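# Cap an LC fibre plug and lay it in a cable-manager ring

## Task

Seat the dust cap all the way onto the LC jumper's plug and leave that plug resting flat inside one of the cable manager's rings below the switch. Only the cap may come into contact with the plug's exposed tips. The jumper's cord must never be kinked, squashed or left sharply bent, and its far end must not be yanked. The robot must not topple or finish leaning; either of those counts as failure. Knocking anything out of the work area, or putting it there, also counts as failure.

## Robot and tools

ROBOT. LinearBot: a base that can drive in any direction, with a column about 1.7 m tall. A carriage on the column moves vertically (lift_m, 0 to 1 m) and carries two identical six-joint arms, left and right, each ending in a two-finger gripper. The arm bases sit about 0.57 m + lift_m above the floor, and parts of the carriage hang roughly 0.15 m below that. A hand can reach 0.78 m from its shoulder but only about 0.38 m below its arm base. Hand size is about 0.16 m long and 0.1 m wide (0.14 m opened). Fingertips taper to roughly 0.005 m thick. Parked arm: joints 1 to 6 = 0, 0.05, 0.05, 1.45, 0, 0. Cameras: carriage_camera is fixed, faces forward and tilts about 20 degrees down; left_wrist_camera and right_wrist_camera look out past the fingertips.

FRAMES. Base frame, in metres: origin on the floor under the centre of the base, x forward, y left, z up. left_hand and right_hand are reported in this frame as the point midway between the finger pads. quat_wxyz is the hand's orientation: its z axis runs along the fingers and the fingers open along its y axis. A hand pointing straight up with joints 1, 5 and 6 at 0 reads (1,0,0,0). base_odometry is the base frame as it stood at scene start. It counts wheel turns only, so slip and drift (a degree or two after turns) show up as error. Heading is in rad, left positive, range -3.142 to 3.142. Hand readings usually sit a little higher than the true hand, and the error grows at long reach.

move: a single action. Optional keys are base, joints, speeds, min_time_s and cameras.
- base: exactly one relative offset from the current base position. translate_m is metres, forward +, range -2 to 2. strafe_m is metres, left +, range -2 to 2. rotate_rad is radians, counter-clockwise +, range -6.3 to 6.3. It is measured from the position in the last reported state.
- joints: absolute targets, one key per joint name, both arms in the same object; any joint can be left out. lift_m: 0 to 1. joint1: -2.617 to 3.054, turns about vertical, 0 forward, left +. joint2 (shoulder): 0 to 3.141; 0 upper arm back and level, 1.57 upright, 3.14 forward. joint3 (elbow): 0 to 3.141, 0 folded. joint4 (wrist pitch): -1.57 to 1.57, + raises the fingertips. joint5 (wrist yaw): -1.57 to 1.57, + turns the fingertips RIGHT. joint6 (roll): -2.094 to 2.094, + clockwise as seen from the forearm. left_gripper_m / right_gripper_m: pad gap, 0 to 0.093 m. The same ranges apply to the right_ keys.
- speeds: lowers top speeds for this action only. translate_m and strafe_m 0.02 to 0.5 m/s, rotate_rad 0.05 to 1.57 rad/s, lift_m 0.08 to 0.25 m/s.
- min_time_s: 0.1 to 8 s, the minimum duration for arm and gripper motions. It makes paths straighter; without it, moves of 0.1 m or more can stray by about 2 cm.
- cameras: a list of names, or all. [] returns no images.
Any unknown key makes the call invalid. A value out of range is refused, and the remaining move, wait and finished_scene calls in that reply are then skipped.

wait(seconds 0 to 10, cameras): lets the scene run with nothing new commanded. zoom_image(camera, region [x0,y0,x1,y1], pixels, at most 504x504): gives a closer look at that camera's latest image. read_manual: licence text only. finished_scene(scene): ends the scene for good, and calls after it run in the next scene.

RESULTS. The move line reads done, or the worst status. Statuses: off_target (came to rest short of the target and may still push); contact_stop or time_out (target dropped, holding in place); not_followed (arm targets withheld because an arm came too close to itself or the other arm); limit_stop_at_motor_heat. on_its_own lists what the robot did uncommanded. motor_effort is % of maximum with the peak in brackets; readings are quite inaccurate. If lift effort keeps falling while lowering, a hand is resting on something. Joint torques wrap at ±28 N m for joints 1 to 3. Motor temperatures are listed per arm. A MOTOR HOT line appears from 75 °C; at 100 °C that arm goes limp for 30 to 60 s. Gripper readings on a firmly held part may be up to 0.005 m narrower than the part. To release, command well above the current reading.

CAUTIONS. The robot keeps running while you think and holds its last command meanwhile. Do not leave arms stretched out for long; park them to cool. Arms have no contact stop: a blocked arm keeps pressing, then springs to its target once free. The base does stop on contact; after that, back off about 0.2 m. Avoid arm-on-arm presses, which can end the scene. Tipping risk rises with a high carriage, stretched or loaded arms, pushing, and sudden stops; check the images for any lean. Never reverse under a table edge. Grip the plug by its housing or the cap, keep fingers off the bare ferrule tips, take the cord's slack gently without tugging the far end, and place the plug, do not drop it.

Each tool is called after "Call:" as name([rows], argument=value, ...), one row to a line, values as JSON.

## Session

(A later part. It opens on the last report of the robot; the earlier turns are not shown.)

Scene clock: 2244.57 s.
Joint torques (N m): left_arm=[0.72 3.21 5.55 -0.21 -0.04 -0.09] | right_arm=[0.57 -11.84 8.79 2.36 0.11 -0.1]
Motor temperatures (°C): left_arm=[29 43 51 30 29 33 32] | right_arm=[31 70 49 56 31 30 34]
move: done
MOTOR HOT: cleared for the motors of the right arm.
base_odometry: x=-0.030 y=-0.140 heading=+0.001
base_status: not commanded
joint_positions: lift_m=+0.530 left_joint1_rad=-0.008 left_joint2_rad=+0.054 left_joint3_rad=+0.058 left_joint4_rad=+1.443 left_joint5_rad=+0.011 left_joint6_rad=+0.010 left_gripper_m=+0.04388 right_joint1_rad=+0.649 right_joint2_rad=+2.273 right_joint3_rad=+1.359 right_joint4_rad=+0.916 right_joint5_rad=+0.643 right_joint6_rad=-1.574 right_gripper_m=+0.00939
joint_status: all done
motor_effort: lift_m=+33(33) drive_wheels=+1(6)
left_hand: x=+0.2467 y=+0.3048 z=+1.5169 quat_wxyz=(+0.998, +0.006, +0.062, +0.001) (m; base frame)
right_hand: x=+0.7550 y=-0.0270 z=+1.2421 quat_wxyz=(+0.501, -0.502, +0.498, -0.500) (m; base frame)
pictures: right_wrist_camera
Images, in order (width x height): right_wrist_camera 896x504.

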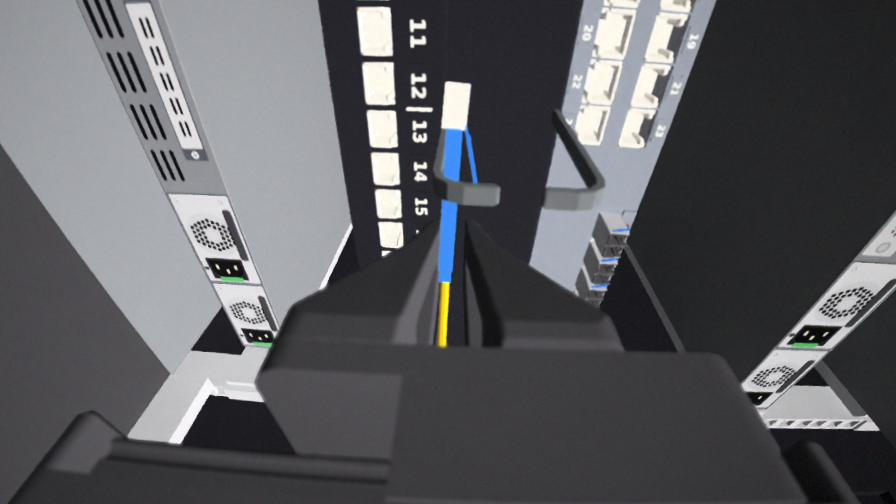

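Call:
move(joints={"right_gripper_m": 0.0015}, min_time_s=1.5, cameras=[])

Call:
move(joints={"lift_m": 0.534}, speeds={"lift_m": 0.08}, cameras=[])

Call:
move(joints={"right_joint1_rad": 0.666, "right_joint2_rad": 2.3051, "right_joint3_rad": 1.4045, "right_joint4_rad": 0.8906, "right_joint5_rad": 0.670}, min_time_s=1.5, cameras=["right_wrist_camera"])

Call:
zoom_image(camera="right_wrist_camera", region=[371, 60, 621, 310])

Scene clock: 2262.23 s.
Joint torques (N m): left_arm=[0.7 3.21 5.56 -0.21 -0.05 -0.08] | right_arm=[0.57 -11.84 8.68 2.4 0.1 -0.11]
Motor temperatures (°C): left_arm=[29 43 50 30 29 33 32] | right_arm=[31 67 50 53 31 30 34]
move: done
base_odometry: x=-0.030 y=-0.140 heading=+0.001
base_status: not commanded
joint_positions: lift_m=+0.530 left_joint1_rad=-0.008 left_joint2_rad=+0.054 left_joint3_rad=+0.058 left_joint4_rad=+1.443 left_joint5_rad=+0.011 left_joint6_rad=+0.010 left_gripper_m=+0.04388 right_joint1_rad=+0.649 right_joint2_rad=+2.274 right_joint3_rad=+1.360 right_joint4_rad=+0.914 right_joint5_rad=+0.644 right_joint6_rad=-1.574 right_gripper_m=+0.00346
joint_status: all done
motor_effort: lift_m=+33(33) drive_wheels=+0(6)
left_hand: x=+0.2467 y=+0.3048 z=+1.5169 quat_wxyz=(+0.998, +0.006, +0.062, +0.001) (m; base frame)
right_hand: x=+0.7551 y=-0.0271 z=+1.2417 quat_wxyz=(+0.500, -0.502, +0.498, -0.500) (m; base frame)
pictures: none
No camera images: "cameras" was empty.

Scene clock: 2262.63 s.
Joint torques (N m): left_arm=[0.75 3.21 5.5 -0.21 -0.04 -0.08] | right_arm=[0.54 -12.26 8.51 2.42 0.1 -0.1]
Motor temperatures (°C): left_arm=[29 43 50 30 29 33 32] | right_arm=[31 67 50 53 31 30 34]
move: done
base_odometry: x=-0.030 y=-0.140 heading=+0.001
base_status: not commanded
joint_positions: lift_m=+0.534 left_joint1_rad=-0.008 left_joint2_rad=+0.054 left_joint3_rad=+0.058 left_joint4_rad=+1.443 left_joint5_rad=+0.011 left_joint6_rad=+0.010 left_gripper_m=+0.04388 right_joint1_rad=+0.649 right_joint2_rad=+2.278 right_joint3_rad=+1.362 right_joint4_rad=+0.912 right_joint5_rad=+0.645 right_joint6_rad=-1.574 right_gripper_m=+0.00345
joint_status: all done
motor_effort: lift_m=+36(41) drive_wheels=+1(3)
left_hand: x=+0.2466 y=+0.3048 z=+1.5207 quat_wxyz=(+0.998, +0.006, +0.062, +0.001) (m; base frame)
right_hand: x=+0.7555 y=-0.0268 z=+1.2439 quat_wxyz=(+0.499, -0.503, +0.498, -0.500) (m; base frame)
pictures: none
No camera images: "cameras" was empty.

Scene clock: 2264.43 s.
Joint torques (N m): left_arm=[0.72 3.22 5.56 -0.21 -0.04 -0.08] | right_arm=[0.58 -11.96 8.8 2.41 0.11 -0.1]
Motor temperatures (°C): left_arm=[29 43 50 30 29 33 32] | right_arm=[31 66 50 53 31 30 34]
move: done
base_odometry: x=-0.030 y=-0.140 heading=+0.001
base_status: not commanded
joint_positions: lift_m=+0.534 left_joint1_rad=-0.008 left_joint2_rad=+0.054 left_joint3_rad=+0.058 left_joint4_rad=+1.443 left_joint5_rad=+0.011 left_joint6_rad=+0.010 left_gripper_m=+0.04388 right_joint1_rad=+0.660 right_joint2_rad=+2.285 right_joint3_rad=+1.380 right_joint4_rad=+0.905 right_joint5_rad=+0.661 right_joint6_rad=-1.574 right_gripper_m=+0.00345
joint_status: all done
motor_effort: lift_m=+36(36) drive_wheels=-1(4)
left_hand: x=+0.2466 y=+0.3048 z=+1.5207 quat_wxyz=(+0.998, +0.006, +0.062, +0.001) (m; base frame)
right_hand: x=+0.7549 y=-0.0217 z=+1.2455 quat_wxyz=(+0.499, -0.501, +0.499, -0.501) (m; base frame)
pictures: right_wrist_camera
Images, in order (width x height): right_wrist_camera 896x504.

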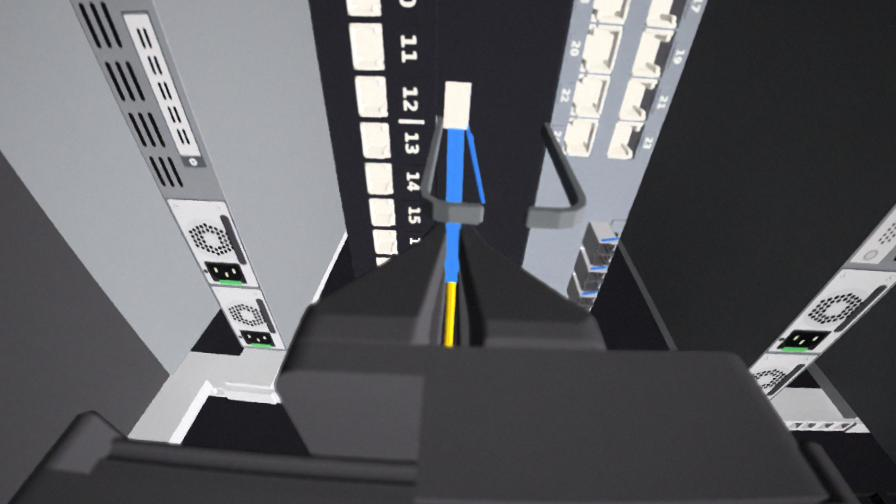

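Scaled by 2.016 from the camera's 896x504 image, which has a finer 1280x720 frame.

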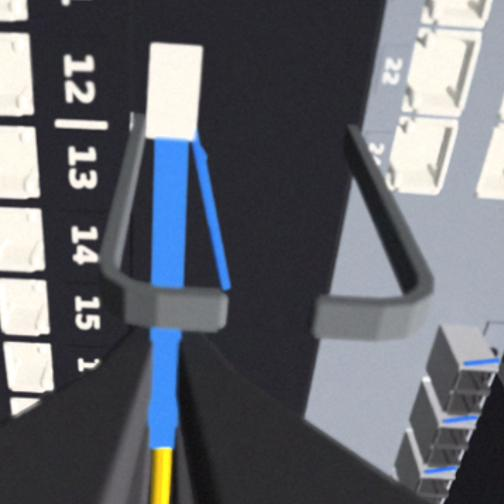

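Call:
move(joints={"lift_m": 0.5305}, speeds={"lift_m": 0.08}, cameras=[])

Call:
move(joints={"right_gripper_m": 0.0085}, min_time_s=1.5, cameras=["right_wrist_camera"])

Call:
zoom_image(camera="right_wrist_camera", region=[371, 60, 621, 310])

Scene clock: 2270.57 s.
Joint torques (N m): left_arm=[0.73 3.22 5.59 -0.21 -0.05 -0.09] | right_arm=[0.58 -12.38 8.43 2.41 0.1 -0.1]
Motor temperatures (°C): left_arm=[29 43 50 30 29 33 32] | right_arm=[31 66 51 54 31 30 35]
move: done
base_odometry: x=-0.030 y=-0.140 heading=+0.001
base_status: not commanded
joint_positions: lift_m=+0.531 left_joint1_rad=-0.008 left_joint2_rad=+0.054 left_joint3_rad=+0.058 left_joint4_rad=+1.443 left_joint5_rad=+0.011 left_joint6_rad=+0.010 left_gripper_m=+0.04388 right_joint1_rad=+0.660 right_joint2_rad=+2.289 right_joint3_rad=+1.385 right_joint4_rad=+0.902 right_joint5_rad=+0.662 right_joint6_rad=-1.574 right_gripper_m=+0.00345
joint_status: all done
motor_effort: lift_m=+34(34) drive_wheels=+1(5)
left_hand: x=+0.2467 y=+0.3048 z=+1.5172 quat_wxyz=(+0.998, +0.006, +0.062, +0.001) (m; base frame)
right_hand: x=+0.7556 y=-0.0213 z=+1.2410 quat_wxyz=(+0.498, -0.501, +0.500, -0.501) (m; base frame)
pictures: none
No camera images: "cameras" was empty.

Scene clock: 2272.37 s.
Joint torques (N m): left_arm=[0.72 3.18 5.57 -0.21 -0.05 -0.08] | right_arm=[0.57 -12.37 8.4 2.42 0.1 -0.1]
Motor temperatures (°C): left_arm=[29 43 50 30 29 33 32] | right_arm=[31 65 50 54 31 30 35]
move: done
base_odometry: x=-0.030 y=-0.140 heading=+0.001
base_status: not commanded
joint_positions: lift_m=+0.531 left_joint1_rad=-0.008 left_joint2_rad=+0.054 left_joint3_rad=+0.058 left_joint4_rad=+1.443 left_joint5_rad=+0.011 left_joint6_rad=+0.010 left_gripper_m=+0.04388 right_joint1_rad=+0.660 right_joint2_rad=+2.289 right_joint3_rad=+1.385 right_joint4_rad=+0.902 right_joint5_rad=+0.662 right_joint6_rad=-1.574 right_gripper_m=+0.00839
joint_status: all done
motor_effort: lift_m=+34(34) drive_wheels=+1(3)
left_hand: x=+0.2467 y=+0.3048 z=+1.5172 quat_wxyz=(+0.998, +0.006, +0.062, +0.001) (m; base frame)
right_hand: x=+0.7556 y=-0.0214 z=+1.2410 quat_wxyz=(+0.498, -0.501, +0.500, -0.501) (m; base frame)
pictures: right_wrist_camera
Images, in order (width x height): right_wrist_camera 896x504.

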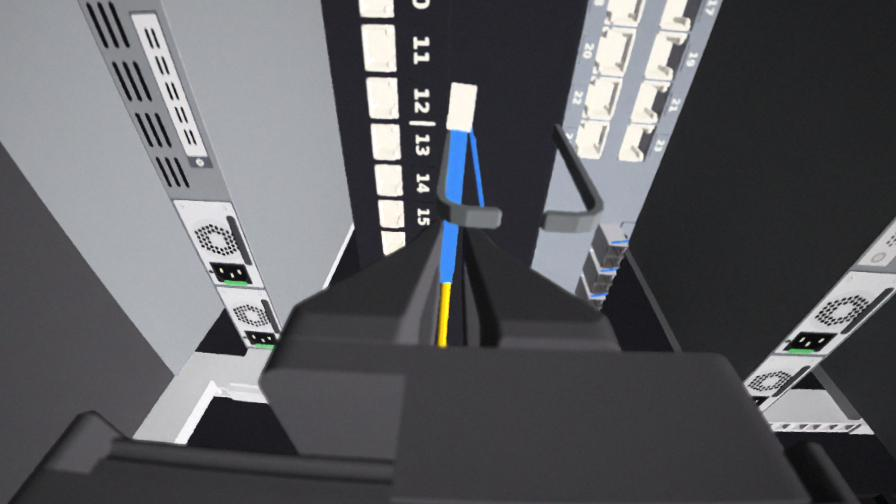

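Scaled by 2.016 from the camera's 896x504 image, which has a finer 1280x720 frame.

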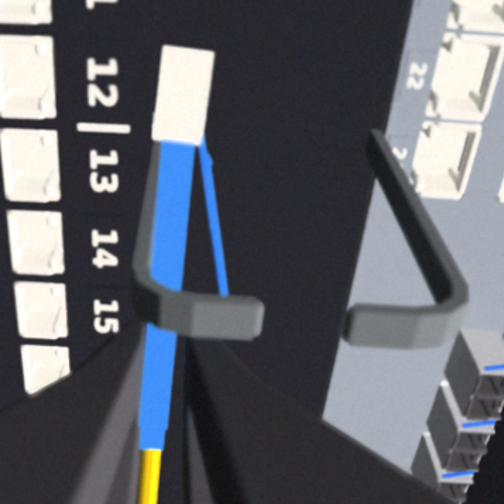

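Call:
move(joints={"right_joint1_rad": 0.6401, "right_joint2_rad": 2.2384, "right_joint3_rad": 1.3382, "right_joint4_rad": 0.9217, "right_joint5_rad": 0.6257}, min_time_s=1.2, cameras=["right_wrist_camera"])

Call:
zoom_image(camera="right_wrist_camera", region=[371, 60, 621, 310])

Scene clock: 2302.73 s.
Joint torques (N m): left_arm=[0.68 3.19 5.59 -0.22 -0.04 -0.08] | right_arm=[-0.58 -16.62 5.5 2.58 -0.08 -0.1]
Motor temperatures (°C): left_arm=[29 42 50 30 29 33 32] | right_arm=[31 62 49 55 31 30 34]
move: done
base_odometry: x=-0.030 y=-0.140 heading=+0.001
base_status: not commanded
joint_positions: lift_m=+0.531 left_joint1_rad=-0.008 left_joint2_rad=+0.054 left_joint3_rad=+0.058 left_joint4_rad=+1.443 left_joint5_rad=+0.010 left_joint6_rad=+0.010 left_gripper_m=+0.04388 right_joint1_rad=+0.645 right_joint2_rad=+2.270 right_joint3_rad=+1.351 right_joint4_rad=+0.920 right_joint5_rad=+0.637 right_joint6_rad=-1.574 right_gripper_m=+0.00840
joint_status: all done
motor_effort: lift_m=+34(34) drive_wheels=-1(4)
left_hand: x=+0.2467 y=+0.3049 z=+1.5172 quat_wxyz=(+0.998, +0.006, +0.062, +0.001) (m; base frame)
right_hand: x=+0.7548 y=-0.0285 z=+1.2425 quat_wxyz=(+0.502, -0.502, +0.497, -0.499) (m; base frame)
pictures: right_wrist_camera
Images, in order (width x height): right_wrist_camera 896x504.

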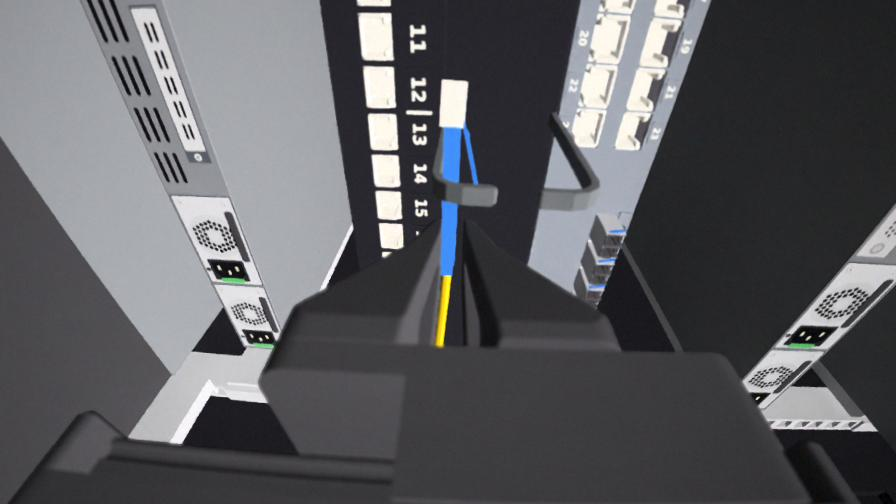

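Scaled by 2.016 from the camera's 896x504 image, which has a finer 1280x720 frame.

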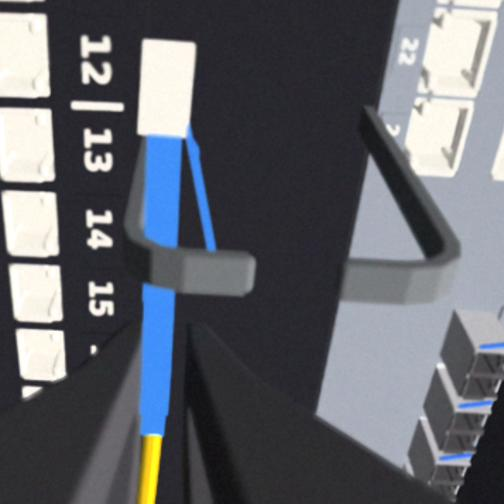

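Call:
move(joints={"right_gripper_m": 0.0015}, min_time_s=1.2, cameras=[])

Call:
move(joints={"lift_m": 0.534}, speeds={"lift_m": 0.08}, cameras=[])

Call:
move(joints={"right_joint1_rad": 0.6048, "right_joint2_rad": 2.2214, "right_joint3_rad": 1.3051, "right_joint4_rad": 0.9368, "right_joint5_rad": 0.4238}, min_time_s=2.0, cameras=["right_wrist_camera"])

Call:
zoom_image(camera="right_wrist_camera", region=[371, 60, 621, 310])

Scene clock: 2332.40 s.
Joint torques (N m): left_arm=[0.72 3.21 5.61 -0.21 -0.04 -0.08] | right_arm=[-0.57 -16.62 5.56 2.57 -0.1 -0.11]
Motor temperatures (°C): left_arm=[29 42 50 30 29 33 32] | right_arm=[31 72 47 55 31 30 34]
move: done
base_odometry: x=-0.030 y=-0.140 heading=+0.001
base_status: not commanded
joint_positions: lift_m=+0.531 left_joint1_rad=-0.008 left_joint2_rad=+0.054 left_joint3_rad=+0.058 left_joint4_rad=+1.443 left_joint5_rad=+0.010 left_joint6_rad=+0.010 left_gripper_m=+0.04388 right_joint1_rad=+0.645 right_joint2_rad=+2.270 right_joint3_rad=+1.351 right_joint4_rad=+0.921 right_joint5_rad=+0.635 right_joint6_rad=-1.574 right_gripper_m=+0.00340
joint_status: all done
motor_effort: lift_m=+34(34) drive_wheels=-1(4)
left_hand: x=+0.2467 y=+0.3049 z=+1.5172 quat_wxyz=(+0.998, +0.006, +0.062, +0.001) (m; base frame)
right_hand: x=+0.7547 y=-0.0284 z=+1.2423 quat_wxyz=(+0.502, -0.503, +0.496, -0.499) (m; base frame)
pictures: none
No camera images: "cameras" was empty.

Scene clock: 2332.80 s.
Joint torques (N m): left_arm=[0.72 3.19 5.6 -0.21 -0.04 -0.08] | right_arm=[-0.61 -16.21 5.82 2.53 -0.1 -0.1]
Motor temperatures (°C): left_arm=[29 42 50 30 29 33 32] | right_arm=[31 72 47 55 31 30 34]
move: done
base_odometry: x=-0.030 y=-0.140 heading=+0.001
base_status: not commanded
joint_positions: lift_m=+0.534 left_joint1_rad=-0.008 left_joint2_rad=+0.054 left_joint3_rad=+0.058 left_joint4_rad=+1.443 left_joint5_rad=+0.010 left_joint6_rad=+0.010 left_gripper_m=+0.04388 right_joint1_rad=+0.645 right_joint2_rad=+2.265 right_joint3_rad=+1.348 right_joint4_rad=+0.924 right_joint5_rad=+0.635 right_joint6_rad=-1.574 right_gripper_m=+0.00339
joint_status: all done
motor_effort: lift_m=+36(42) drive_wheels=+0(3)
left_hand: x=+0.2467 y=+0.3049 z=+1.5206 quat_wxyz=(+0.998, +0.006, +0.062, +0.001) (m; base frame)
right_hand: x=+0.7542 y=-0.0287 z=+1.2477 quat_wxyz=(+0.504, -0.501, +0.496, -0.499) (m; base frame)
pictures: none
No camera images: "cameras" was empty.

Scene clock: 2335.10 s.
Joint torques (N m): left_arm=[0.73 3.18 5.6 -0.21 -0.04 -0.09] | right_arm=[-0.59 -16.68 5.5 2.67 -0.11 -0.1]
Motor temperatures (°C): left_arm=[29 42 50 30 29 33 32] | right_arm=[31 72 47 55 31 30 34]
move: done
base_odometry: x=-0.030 y=-0.140 heading=+0.001
base_status: not commanded
joint_positions: lift_m=+0.534 left_joint1_rad=-0.008 left_joint2_rad=+0.054 left_joint3_rad=+0.058 left_joint4_rad=+1.443 left_joint5_rad=+0.010 left_joint6_rad=+0.010 left_gripper_m=+0.04388 right_joint1_rad=+0.610 right_joint2_rad=+2.255 right_joint3_rad=+1.318 right_joint4_rad=+0.934 right_joint5_rad=+0.436 right_joint6_rad=-1.574 right_gripper_m=+0.00339
joint_status: all done
motor_effort: lift_m=+36(36) drive_wheels=-2(5)
left_hand: x=+0.2467 y=+0.3049 z=+1.5206 quat_wxyz=(+0.998, +0.006, +0.062, +0.001) (m; base frame)
right_hand: x=+0.7568 y=-0.0167 z=+1.2435 quat_wxyz=(+0.540, -0.544, +0.454, -0.455) (m; base frame)
pictures: right_wrist_camera
Images, in order (width x height): right_wrist_camera 896x504.

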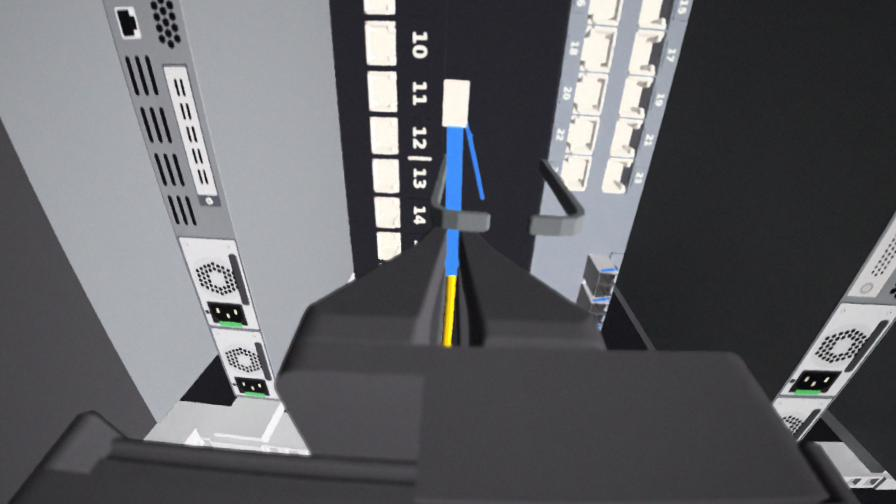

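Scaled by 2.016 from the camera's 896x504 image, which has a finer 1280x720 frame.

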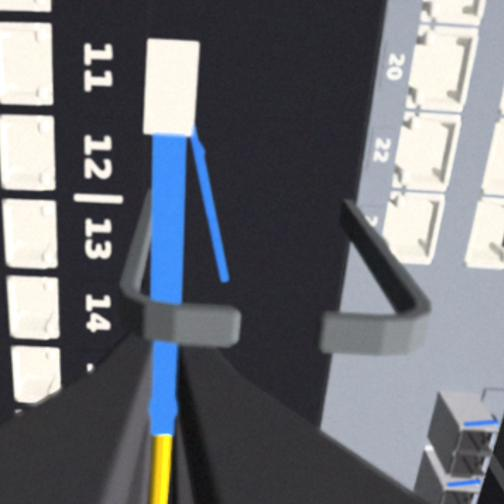

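Call:
move(joints={"lift_m": 0.532}, speeds={"lift_m": 0.08}, cameras=[])

Call:
move(joints={"lift_m": 0.531}, speeds={"lift_m": 0.08}, cameras=[])

Call:
move(joints={"right_gripper_m": 0.0085}, min_time_s=1.5, cameras=["right_wrist_camera"])

Call:
zoom_image(camera="right_wrist_camera", region=[371, 60, 621, 310])

Scene clock: 2340.37 s.
Joint torques (N m): left_arm=[0.73 3.21 5.6 -0.21 -0.04 -0.09] | right_arm=[-0.59 -16.39 5.56 2.63 -0.11 -0.1]
Motor temperatures (°C): left_arm=[29 42 50 30 29 33 32] | right_arm=[31 71 47 54 31 30 34]
move: done
base_odometry: x=-0.030 y=-0.140 heading=+0.001
base_status: not commanded
joint_positions: lift_m=+0.532 left_joint1_rad=-0.008 left_joint2_rad=+0.054 left_joint3_rad=+0.058 left_joint4_rad=+1.443 left_joint5_rad=+0.010 left_joint6_rad=+0.010 left_gripper_m=+0.04388 right_joint1_rad=+0.610 right_joint2_rad=+2.252 right_joint3_rad=+1.317 right_joint4_rad=+0.937 right_joint5_rad=+0.434 right_joint6_rad=-1.574 right_gripper_m=+0.00339
joint_status: all done
motor_effort: lift_m=+33(34) drive_wheels=+0(3)
left_hand: x=+0.2467 y=+0.3049 z=+1.5188 quat_wxyz=(+0.998, +0.006, +0.062, +0.001) (m; base frame)
right_hand: x=+0.7567 y=-0.0167 z=+1.2439 quat_wxyz=(+0.542, -0.542, +0.453, -0.455) (m; base frame)
pictures: none
No camera images: "cameras" was empty.

Scene clock: 2340.67 s.
Joint torques (N m): left_arm=[0.69 3.26 5.7 -0.23 -0.04 -0.09] | right_arm=[-0.59 -16.2 5.55 2.62 -0.1 -0.1]
Motor temperatures (°C): left_arm=[29 42 50 30 29 33 32] | right_arm=[31 71 47 54 31 30 34]
move: done
base_odometry: x=-0.030 y=-0.140 heading=+0.001
base_status: not commanded
joint_positions: lift_m=+0.531 left_joint1_rad=-0.008 left_joint2_rad=+0.053 left_joint3_rad=+0.057 left_joint4_rad=+1.444 left_joint5_rad=+0.010 left_joint6_rad=+0.010 left_gripper_m=+0.04388 right_joint1_rad=+0.610 right_joint2_rad=+2.251 right_joint3_rad=+1.317 right_joint4_rad=+0.938 right_joint5_rad=+0.434 right_joint6_rad=-1.574 right_gripper_m=+0.00339
joint_status: all done
motor_effort: lift_m=+33(35) drive_wheels=+2(2)
left_hand: x=+0.2466 y=+0.3049 z=+1.5176 quat_wxyz=(+0.998, +0.006, +0.061, +0.001) (m; base frame)
right_hand: x=+0.7566 y=-0.0167 z=+1.2441 quat_wxyz=(+0.543, -0.541, +0.453, -0.455) (m; base frame)
pictures: none
No camera images: "cameras" was empty.

Scene clock: 2342.47 s.
Joint torques (N m): left_arm=[0.72 3.26 5.7 -0.23 -0.04 -0.09] | right_arm=[-0.59 -16.27 5.56 2.62 -0.1 -0.1]
Motor temperatures (°C): left_arm=[29 42 50 30 29 33 32] | right_arm=[31 71 47 54 31 30 34]
move: done
base_odometry: x=-0.030 y=-0.140 heading=+0.001
base_status: not commanded
joint_positions: lift_m=+0.531 left_joint1_rad=-0.008 left_joint2_rad=+0.053 left_joint3_rad=+0.057 left_joint4_rad=+1.444 left_joint5_rad=+0.010 left_joint6_rad=+0.010 left_gripper_m=+0.04388 right_joint1_rad=+0.610 right_joint2_rad=+2.251 right_joint3_rad=+1.317 right_joint4_rad=+0.938 right_joint5_rad=+0.434 right_joint6_rad=-1.574 right_gripper_m=+0.00839
joint_status: all done
motor_effort: lift_m=+33(33) drive_wheels=+0(4)
left_hand: x=+0.2466 y=+0.3049 z=+1.5176 quat_wxyz=(+0.998, +0.006, +0.061, +0.001) (m; base frame)
right_hand: x=+0.7566 y=-0.0167 z=+1.2441 quat_wxyz=(+0.543, -0.541, +0.453, -0.455) (m; base frame)
pictures: right_wrist_camera
Images, in order (width x height): right_wrist_camera 896x504.

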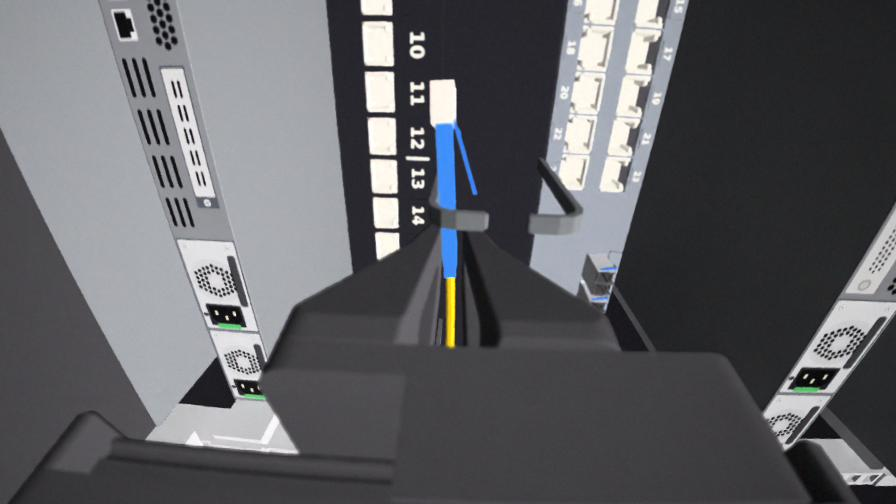

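Scaled by 2.016 from the camera's 896x504 image, which has a finer 1280x720 frame.

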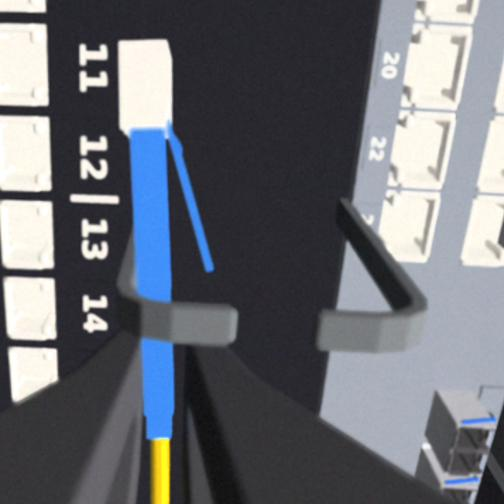

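Call:
move(joints={"right_gripper_m": 0.014}, min_time_s=1.2, cameras=["right_wrist_camera"])

Call:
zoom_image(camera="right_wrist_camera", region=[371, 60, 621, 310])

Scene clock: 2396.07 s.
Joint torques (N m): left_arm=[0.75 3.26 5.68 -0.23 -0.04 -0.08] | right_arm=[-0.59 -16.25 5.55 2.62 -0.1 -0.11]
Motor temperatures (°C): left_arm=[29 41 49 30 29 33 32] | right_arm=[31 73 46 52 31 30 33]
move: done
base_odometry: x=-0.030 y=-0.140 heading=+0.001
base_status: not commanded
joint_positions: lift_m=+0.531 left_joint1_rad=-0.008 left_joint2_rad=+0.053 left_joint3_rad=+0.057 left_joint4_rad=+1.444 left_joint5_rad=+0.010 left_joint6_rad=+0.010 left_gripper_m=+0.04388 right_joint1_rad=+0.610 right_joint2_rad=+2.251 right_joint3_rad=+1.317 right_joint4_rad=+0.938 right_joint5_rad=+0.434 right_joint6_rad=-1.574 right_gripper_m=+0.01387
joint_status: all done
motor_effort: lift_m=+33(33) drive_wheels=+1(4)
left_hand: x=+0.2466 y=+0.3049 z=+1.5176 quat_wxyz=(+0.998, +0.006, +0.061, +0.001) (m; base frame)
right_hand: x=+0.7566 y=-0.0167 z=+1.2441 quat_wxyz=(+0.543, -0.541, +0.453, -0.455) (m; base frame)
pictures: right_wrist_camera
Images, in order (width x height): right_wrist_camera 896x504.

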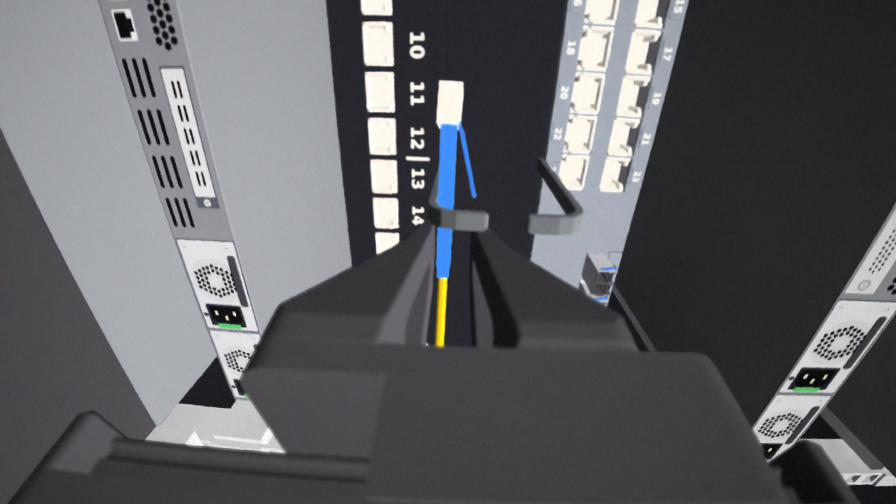

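Scaled by 2.016 from the camera's 896x504 image, which has a finer 1280x720 frame.

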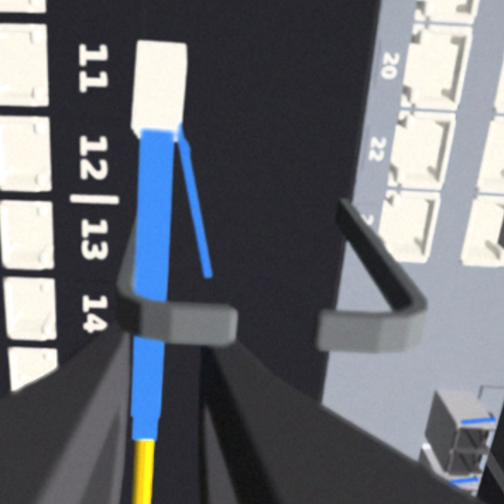

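Call:
move(joints={"right_gripper_m": 0.02}, min_time_s=1.0, cameras=["right_wrist_camera"])

Call:
zoom_image(camera="right_wrist_camera", region=[371, 60, 621, 310])

Scene clock: 2424.10 s.
Joint torques (N m): left_arm=[0.75 3.25 5.68 -0.22 -0.04 -0.09] | right_arm=[-0.59 -16.27 5.55 2.62 -0.1 -0.1]
Motor temperatures (°C): left_arm=[29 41 49 30 29 33 32] | right_arm=[31 74 46 52 31 30 33]
move: done
base_odometry: x=-0.030 y=-0.140 heading=+0.001
base_status: not commanded
joint_positions: lift_m=+0.531 left_joint1_rad=-0.008 left_joint2_rad=+0.053 left_joint3_rad=+0.057 left_joint4_rad=+1.444 left_joint5_rad=+0.010 left_joint6_rad=+0.010 left_gripper_m=+0.04388 right_joint1_rad=+0.610 right_joint2_rad=+2.251 right_joint3_rad=+1.317 right_joint4_rad=+0.938 right_joint5_rad=+0.434 right_joint6_rad=-1.574 right_gripper_m=+0.01986
joint_status: all done
motor_effort: lift_m=+33(33) drive_wheels=-1(5)
left_hand: x=+0.2466 y=+0.3049 z=+1.5176 quat_wxyz=(+0.998, +0.006, +0.061, +0.001) (m; base frame)
right_hand: x=+0.7566 y=-0.0167 z=+1.2441 quat_wxyz=(+0.543, -0.541, +0.453, -0.455) (m; base frame)
pictures: right_wrist_camera
Images, in order (width x height): right_wrist_camera 896x504.

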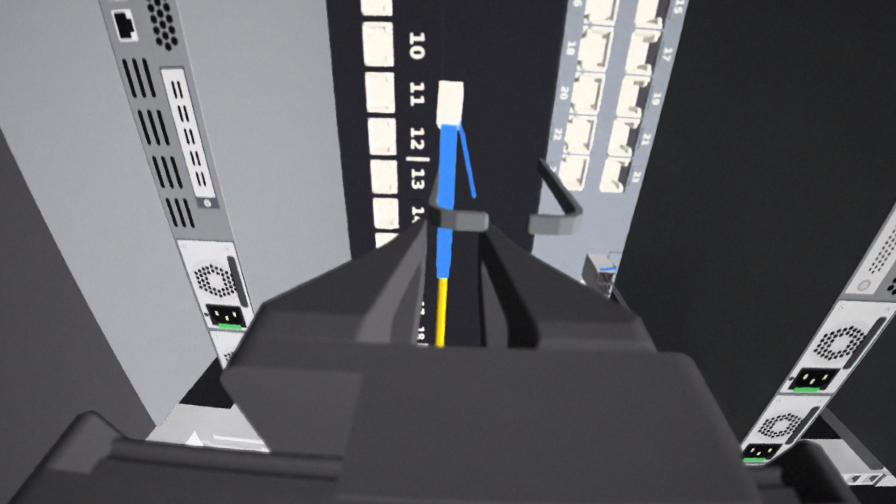

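Scaled by 2.016 from the camera's 896x504 image, which has a finer 1280x720 frame.

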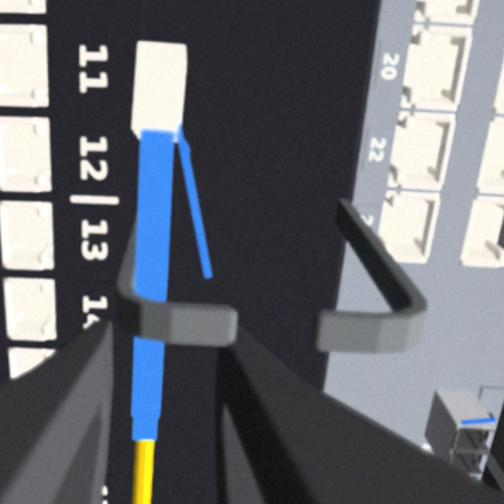

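Call:
move(joints={"right_gripper_m": 0.027}, min_time_s=0.8, cameras=[])

Call:
move(base={"translate_m": -0.06}, speeds={"translate_m": 0.04}, cameras=["right_wrist_camera"])

Call:
zoom_image(camera="right_wrist_camera", region=[371, 60, 621, 310])

Scene clock: 2468.40 s.
Joint torques (N m): left_arm=[0.72 3.23 5.67 -0.23 -0.04 -0.09] | right_arm=[-0.58 -16.27 5.57 2.62 -0.1 -0.1]
Motor temperatures (°C): left_arm=[29 41 48 30 29 33 32] | right_arm=[31 75 45 52 31 30 33]
move: done
MOTOR HOT: joint 2 (shoulder) of the right arm reports 75 °C; the controller stops that arm at 100 °C. To cool a motor, set the load down, stop pushing, or move to a pose that needs little force.
base_odometry: x=-0.030 y=-0.140 heading=+0.001
base_status: not commanded
joint_positions: lift_m=+0.531 left_joint1_rad=-0.008 left_joint2_rad=+0.053 left_joint3_rad=+0.057 left_joint4_rad=+1.444 left_joint5_rad=+0.010 left_joint6_rad=+0.010 left_gripper_m=+0.04388 right_joint1_rad=+0.610 right_joint2_rad=+2.251 right_joint3_rad=+1.317 right_joint4_rad=+0.938 right_joint5_rad=+0.434 right_joint6_rad=-1.574 right_gripper_m=+0.02686
joint_status: all done
motor_effort: lift_m=+33(33) drive_wheels=+2(4)
left_hand: x=+0.2466 y=+0.3049 z=+1.5176 quat_wxyz=(+0.998, +0.006, +0.061, +0.001) (m; base frame)
right_hand: x=+0.7566 y=-0.0167 z=+1.2441 quat_wxyz=(+0.543, -0.541, +0.453, -0.455) (m; base frame)
pictures: none
No camera images: "cameras" was empty.

Scene clock: 2470.43 s.
Joint torques (N m): left_arm=[0.72 3.23 5.67 -0.24 -0.04 -0.08] | right_arm=[-0.38 -16.32 5.55 2.59 -0.09 -0.1]
Motor temperatures (°C): left_arm=[29 41 48 30 29 33 32] | right_arm=[31 75 45 52 31 30 33]
move: done
MOTOR HOT: still on. Joint 2 (shoulder) of the right arm reports 75 °C.
base_odometry: x=-0.090 y=-0.140 heading=+0.001
base_status: done
joint_positions: lift_m=+0.531 left_joint1_rad=-0.008 left_joint2_rad=+0.053 left_joint3_rad=+0.057 left_joint4_rad=+1.446 left_joint5_rad=+0.010 left_joint6_rad=+0.010 left_gripper_m=+0.04388 right_joint1_rad=+0.608 right_joint2_rad=+2.251 right_joint3_rad=+1.317 right_joint4_rad=+0.940 right_joint5_rad=+0.432 right_joint6_rad=-1.574 right_gripper_m=+0.02686
joint_status: not commanded
motor_effort: lift_m=+33(33) drive_wheels=-3(8)
left_hand: x=+0.2462 y=+0.3049 z=+1.5176 quat_wxyz=(+0.998, +0.006, +0.061, +0.001) (m; base frame)
right_hand: x=+0.7571 y=-0.0175 z=+1.2445 quat_wxyz=(+0.544, -0.540, +0.452, -0.456) (m; base frame)
pictures: right_wrist_camera
Images, in order (width x height): right_wrist_camera 896x504.

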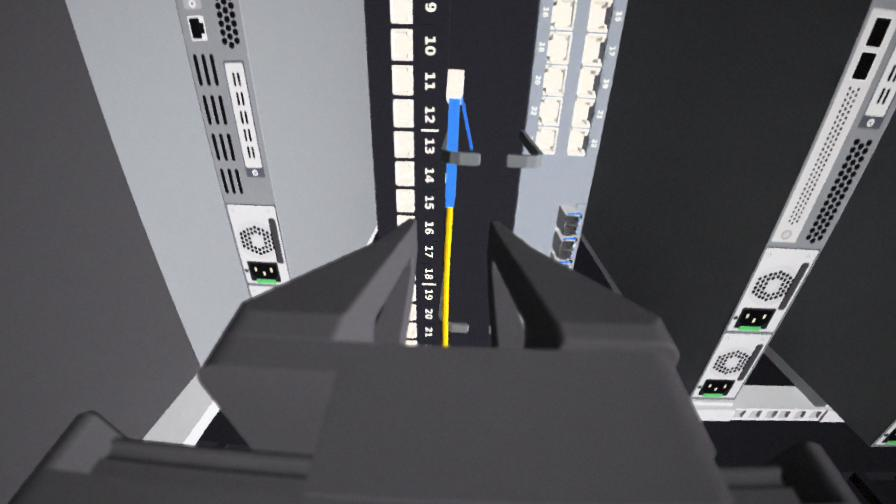

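Scaled by 2.016 from the camera's 896x504 image, which has a finer 1280x720 frame.

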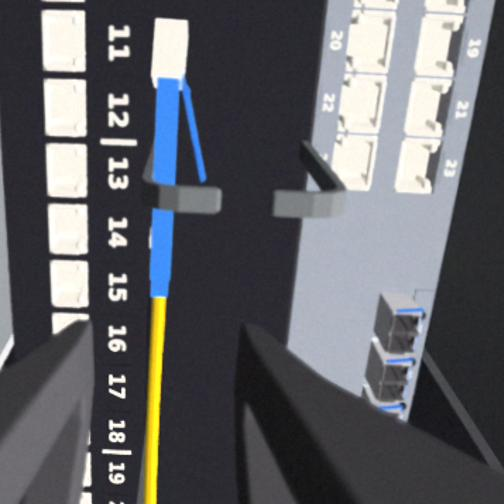

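Call:
move(base={"translate_m": -0.18}, speeds={"translate_m": 0.12}, cameras=[])

Call:
move(joints={"right_joint1_rad": 0.25, "right_joint2_rad": 1.5, "right_joint3_rad": 0.75, "right_joint4_rad": 1.0, "right_joint5_rad": 0.2, "right_joint6_rad": -0.8}, min_time_s=2.0, cameras=[])

Call:
move(joints={"right_joint1_rad": 0.0, "right_joint2_rad": 0.05, "right_joint3_rad": 0.05, "right_joint4_rad": 1.45, "right_joint5_rad": 0.0, "right_joint6_rad": 0.0}, min_time_s=2.5, cameras=["carriage_camera"])

Call:
zoom_image(camera="carriage_camera", region=[380, 160, 600, 340])

Scene clock: 2480.50 s.
Joint torques (N m): left_arm=[0.72 3.25 5.7 -0.25 -0.05 -0.08] | right_arm=[-0.2 -16.28 5.56 2.6 -0.08 -0.1]
Motor temperatures (°C): left_arm=[29 41 48 30 29 33 32] | right_arm=[31 75 45 53 31 30 33]
move: done
MOTOR HOT: still on. Joint 2 (shoulder) of the right arm reports 75 °C.
base_odometry: x=-0.270 y=-0.141 heading=+0.001
base_status: done
joint_positions: lift_m=+0.531 left_joint1_rad=-0.008 left_joint2_rad=+0.053 left_joint3_rad=+0.057 left_joint4_rad=+1.446 left_joint5_rad=+0.010 left_joint6_rad=+0.010 left_gripper_m=+0.04388 right_joint1_rad=+0.607 right_joint2_rad=+2.251 right_joint3_rad=+1.317 right_joint4_rad=+0.940 right_joint5_rad=+0.431 right_joint6_rad=-1.574 right_gripper_m=+0.02687
joint_status: not commanded
motor_effort: lift_m=+33(33) drive_wheels=+1(9)
left_hand: x=+0.2461 y=+0.3049 z=+1.5177 quat_wxyz=(+0.998, +0.006, +0.061, +0.001) (m; base frame)
right_hand: x=+0.7575 y=-0.0182 z=+1.2445 quat_wxyz=(+0.543, -0.540, +0.453, -0.456) (m; base frame)
pictures: none
No camera images: "cameras" was empty.

Scene clock: 2482.83 s.
Joint torques (N m): left_arm=[0.73 3.26 5.7 -0.25 -0.04 -0.09] | right_arm=[-0.57 -8.81 5.93 2.48 -0.15 0.05]
Motor temperatures (°C): left_arm=[29 41 48 30 29 33 32] | right_arm=[31 74 45 53 31 30 33]
move: done
MOTOR HOT: still on. Joint 2 (shoulder) of the right arm reports 74 °C.
base_odometry: x=-0.270 y=-0.141 heading=+0.001
base_status: not commanded
joint_positions: lift_m=+0.531 left_joint1_rad=-0.008 left_joint2_rad=+0.053 left_joint3_rad=+0.057 left_joint4_rad=+1.446 left_joint5_rad=+0.010 left_joint6_rad=+0.010 left_gripper_m=+0.04388 right_joint1_rad=+0.255 right_joint2_rad=+1.518 right_joint3_rad=+0.764 right_joint4_rad=+1.001 right_joint5_rad=+0.211 right_joint6_rad=-0.811 right_gripper_m=+0.02687
joint_status: all done
motor_effort: lift_m=+33(33) drive_wheels=+1(5)
left_hand: x=+0.2461 y=+0.3049 z=+1.5177 quat_wxyz=(+0.998, +0.006, +0.061, +0.001) (m; base frame)
right_hand: x=+0.6699 y=-0.2255 z=+1.3973 quat_wxyz=(+0.736, -0.239, +0.569, -0.278) (m; base frame)
pictures: none
No camera images: "cameras" was empty.

Scene clock: 2485.63 s.
Joint torques (N m): left_arm=[0.7 3.23 5.67 -0.25 -0.04 -0.09] | right_arm=[-0.66 3.02 4.62 -0.12 -0.12 -0.01]
Motor temperatures (°C): left_arm=[29 41 48 30 29 33 32] | right_arm=[31 73 45 52 31 30 33]
move: done
MOTOR HOT: still on. Joint 2 (shoulder) of the right arm reports 73 °C.
base_odometry: x=-0.270 y=-0.141 heading=+0.001
base_status: not commanded
joint_positions: lift_m=+0.531 left_joint1_rad=-0.008 left_joint2_rad=+0.053 left_joint3_rad=+0.057 left_joint4_rad=+1.446 left_joint5_rad=+0.010 left_joint6_rad=+0.010 left_gripper_m=+0.04388 right_joint1_rad=+0.006 right_joint2_rad=+0.059 right_joint3_rad=+0.062 right_joint4_rad=+1.441 right_joint5_rad=+0.011 right_joint6_rad=-0.011 right_gripper_m=+0.02687
joint_status: all done
motor_effort: lift_m=+33(33) drive_wheels=+2(6)
left_hand: x=+0.2461 y=+0.3049 z=+1.5177 quat_wxyz=(+0.998, +0.006, +0.061, +0.001) (m; base frame)
right_hand: x=+0.2477 y=-0.3086 z=+1.5190 quat_wxyz=(+0.998, +0.005, +0.063, -0.003) (m; base frame)
pictures: carriage_camera
Images, in order (width x height): carriage_camera 896x504.

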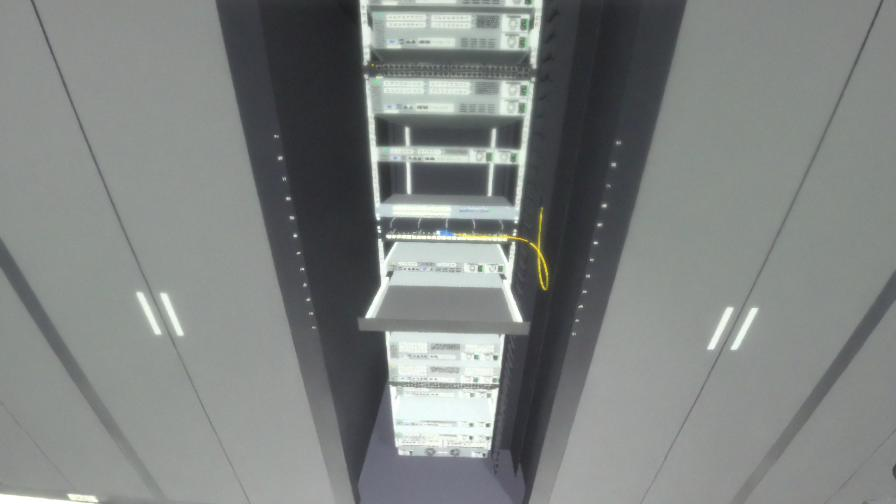

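Scaled by 2.291 from the camera's 896x504 image, which has a finer 1280x720 frame.

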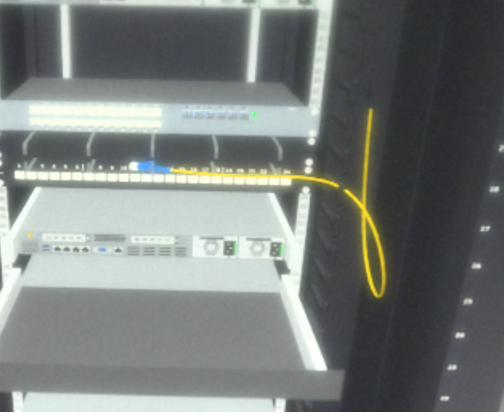

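Call:
zoom_image(camera="carriage_camera", region=[420, 215, 520, 255])

Call:
zoom_image(camera="carriage_camera", region=[490, 195, 580, 305])

Scaled by 5.040 from the camera's 896x504 image, which has a finer 1280x720 frame.

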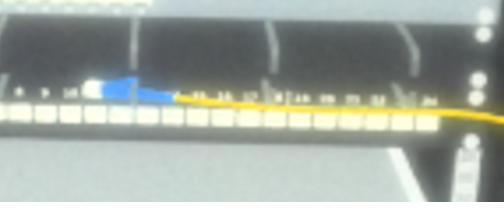

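Scaled by 4.582 from the camera's 896x504 image, which has a finer 1280x720 frame.

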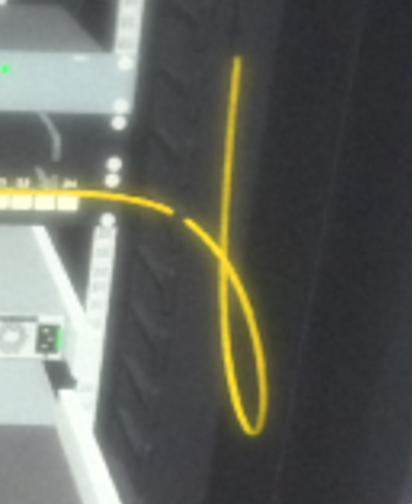

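Call:
move(joints={"lift_m": 0.28}, speeds={"lift_m": 0.15}, cameras=["carriage_camera"])

Call:
zoom_image(camera="carriage_camera", region=[400, 110, 520, 190])

Scene clock: 2578.80 s.
Joint torques (N m): left_arm=[0.72 3.23 5.75 -0.25 -0.04 -0.09] | right_arm=[-0.62 3.36 5.16 -0.14 -0.1 -0.01]
Motor temperatures (°C): left_arm=[29 40 48 30 29 33 32] | right_arm=[31 54 44 42 31 30 33]
move: done
MOTOR HOT: cleared for the motors of the right arm.
base_odometry: x=-0.270 y=-0.141 heading=+0.001
base_status: not commanded
joint_positions: lift_m=+0.280 left_joint1_rad=-0.008 left_joint2_rad=+0.053 left_joint3_rad=+0.057 left_joint4_rad=+1.446 left_joint5_rad=+0.010 left_joint6_rad=+0.010 left_gripper_m=+0.04388 right_joint1_rad=+0.006 right_joint2_rad=+0.056 right_joint3_rad=+0.057 right_joint4_rad=+1.443 right_joint5_rad=+0.009 right_joint6_rad=-0.009 right_gripper_m=+0.02687
joint_status: all done
motor_effort: lift_m=+35(36) drive_wheels=+2(4)
left_hand: x=+0.2461 y=+0.3049 z=+1.2665 quat_wxyz=(+0.998, +0.006, +0.061, +0.001) (m; base frame)
right_hand: x=+0.2477 y=-0.3082 z=+1.2664 quat_wxyz=(+0.998, +0.004, +0.063, -0.002) (m; base frame)
pictures: carriage_camera
Images, in order (width x height): carriage_camera 896x504.

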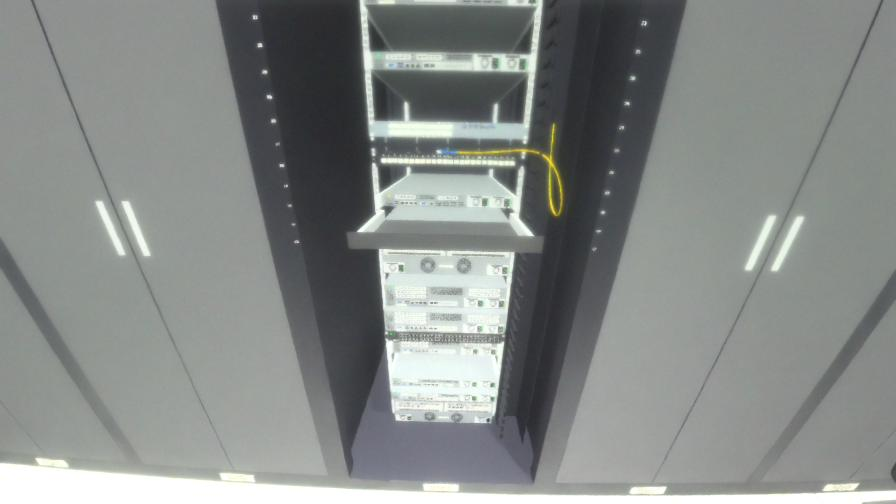

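Scaled by 4.200 from the camera's 896x504 image, which has a finer 1280x720 frame.

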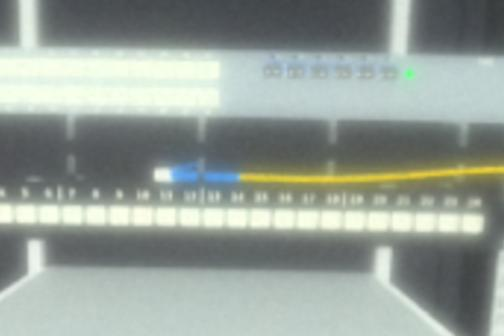

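Call:
zoom_image(camera="carriage_camera", region=[490, 110, 610, 230])

Call:
zoom_image(camera="carriage_camera", region=[426, 136, 470, 168])

Scaled by 4.200 from the camera's 896x504 image, which has a finer 1280x720 frame.

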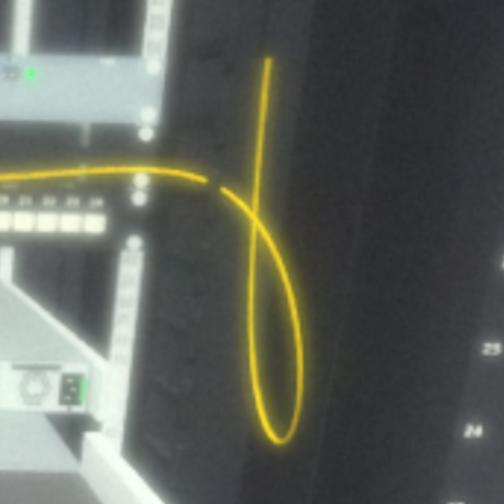

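Scaled by 11.455 from the camera's 896x504 image, which has a finer 1280x720 frame.

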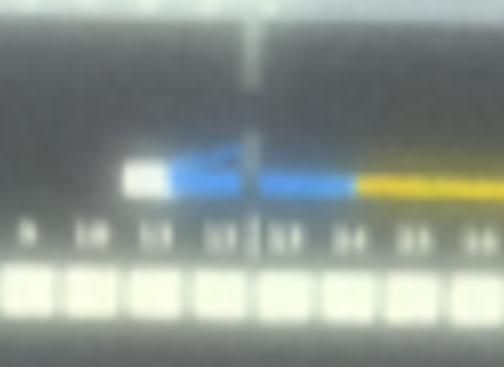

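Call:
move(joints={"right_joint4_rad": 0.1, "left_joint4_rad": 0.1}, min_time_s=1.5, cameras=["left_wrist_camera", "right_wrist_camera"])

Scene clock: 2631.93 s.
Joint torques (N m): left_arm=[0.7 1.5 7.65 1.96 -0.04 -0.09] | right_arm=[-0.64 1.28 7.23 2.39 -0.09 -0.01]
Motor temperatures (°C): left_arm=[29 39 48 30 29 33 32] | right_arm=[31 51 45 39 31 30 33]
move: done
base_odometry: x=-0.270 y=-0.141 heading=+0.001
base_status: not commanded
joint_positions: lift_m=+0.280 left_joint1_rad=-0.008 left_joint2_rad=+0.053 left_joint3_rad=+0.057 left_joint4_rad=+0.110 left_joint5_rad=+0.010 left_joint6_rad=+0.010 left_gripper_m=+0.04388 right_joint1_rad=+0.006 right_joint2_rad=+0.056 right_joint3_rad=+0.057 right_joint4_rad=+0.117 right_joint5_rad=+0.009 right_joint6_rad=-0.009 right_gripper_m=+0.02687
joint_status: all done
motor_effort: lift_m=+35(35) drive_wheels=+1(5)
left_hand: x=+0.4607 y=+0.3031 z=+1.0502 quat_wxyz=(+0.746, +0.010, +0.666, -0.003) (m; base frame)
right_hand: x=+0.4608 y=-0.3070 z=+1.0515 quat_wxyz=(+0.748, -0.002, +0.664, -0.004) (m; base frame)
pictures: left_wrist_camera, right_wrist_camera
Images, in order (width x height): left_wrist_camera 896x504, right_wrist_camera 896x504.

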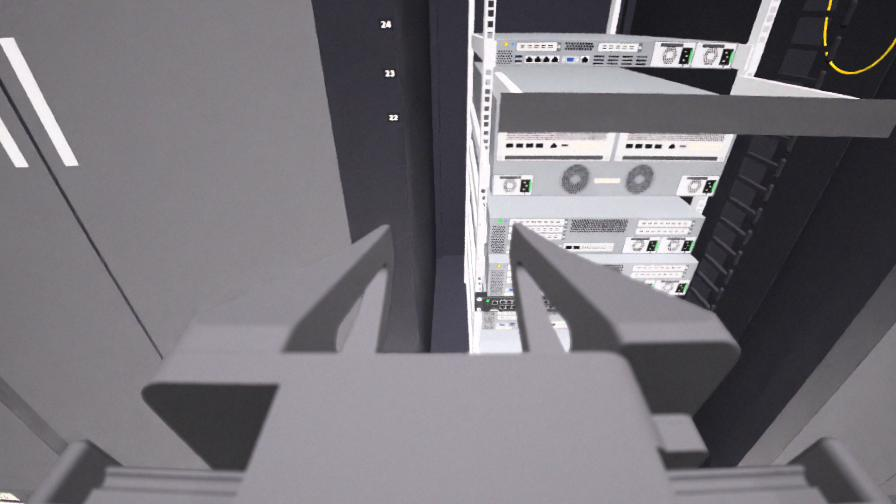

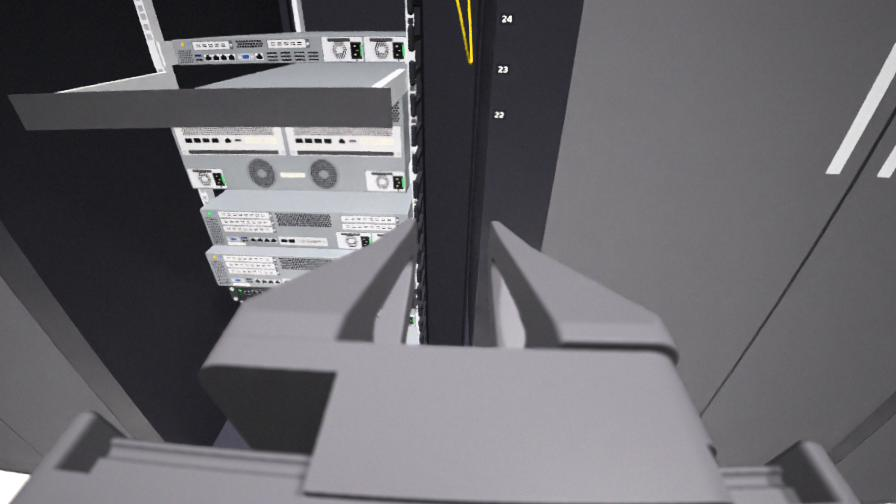

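Call:
finished_scene(scene=2)

The scene is finished: the task was done.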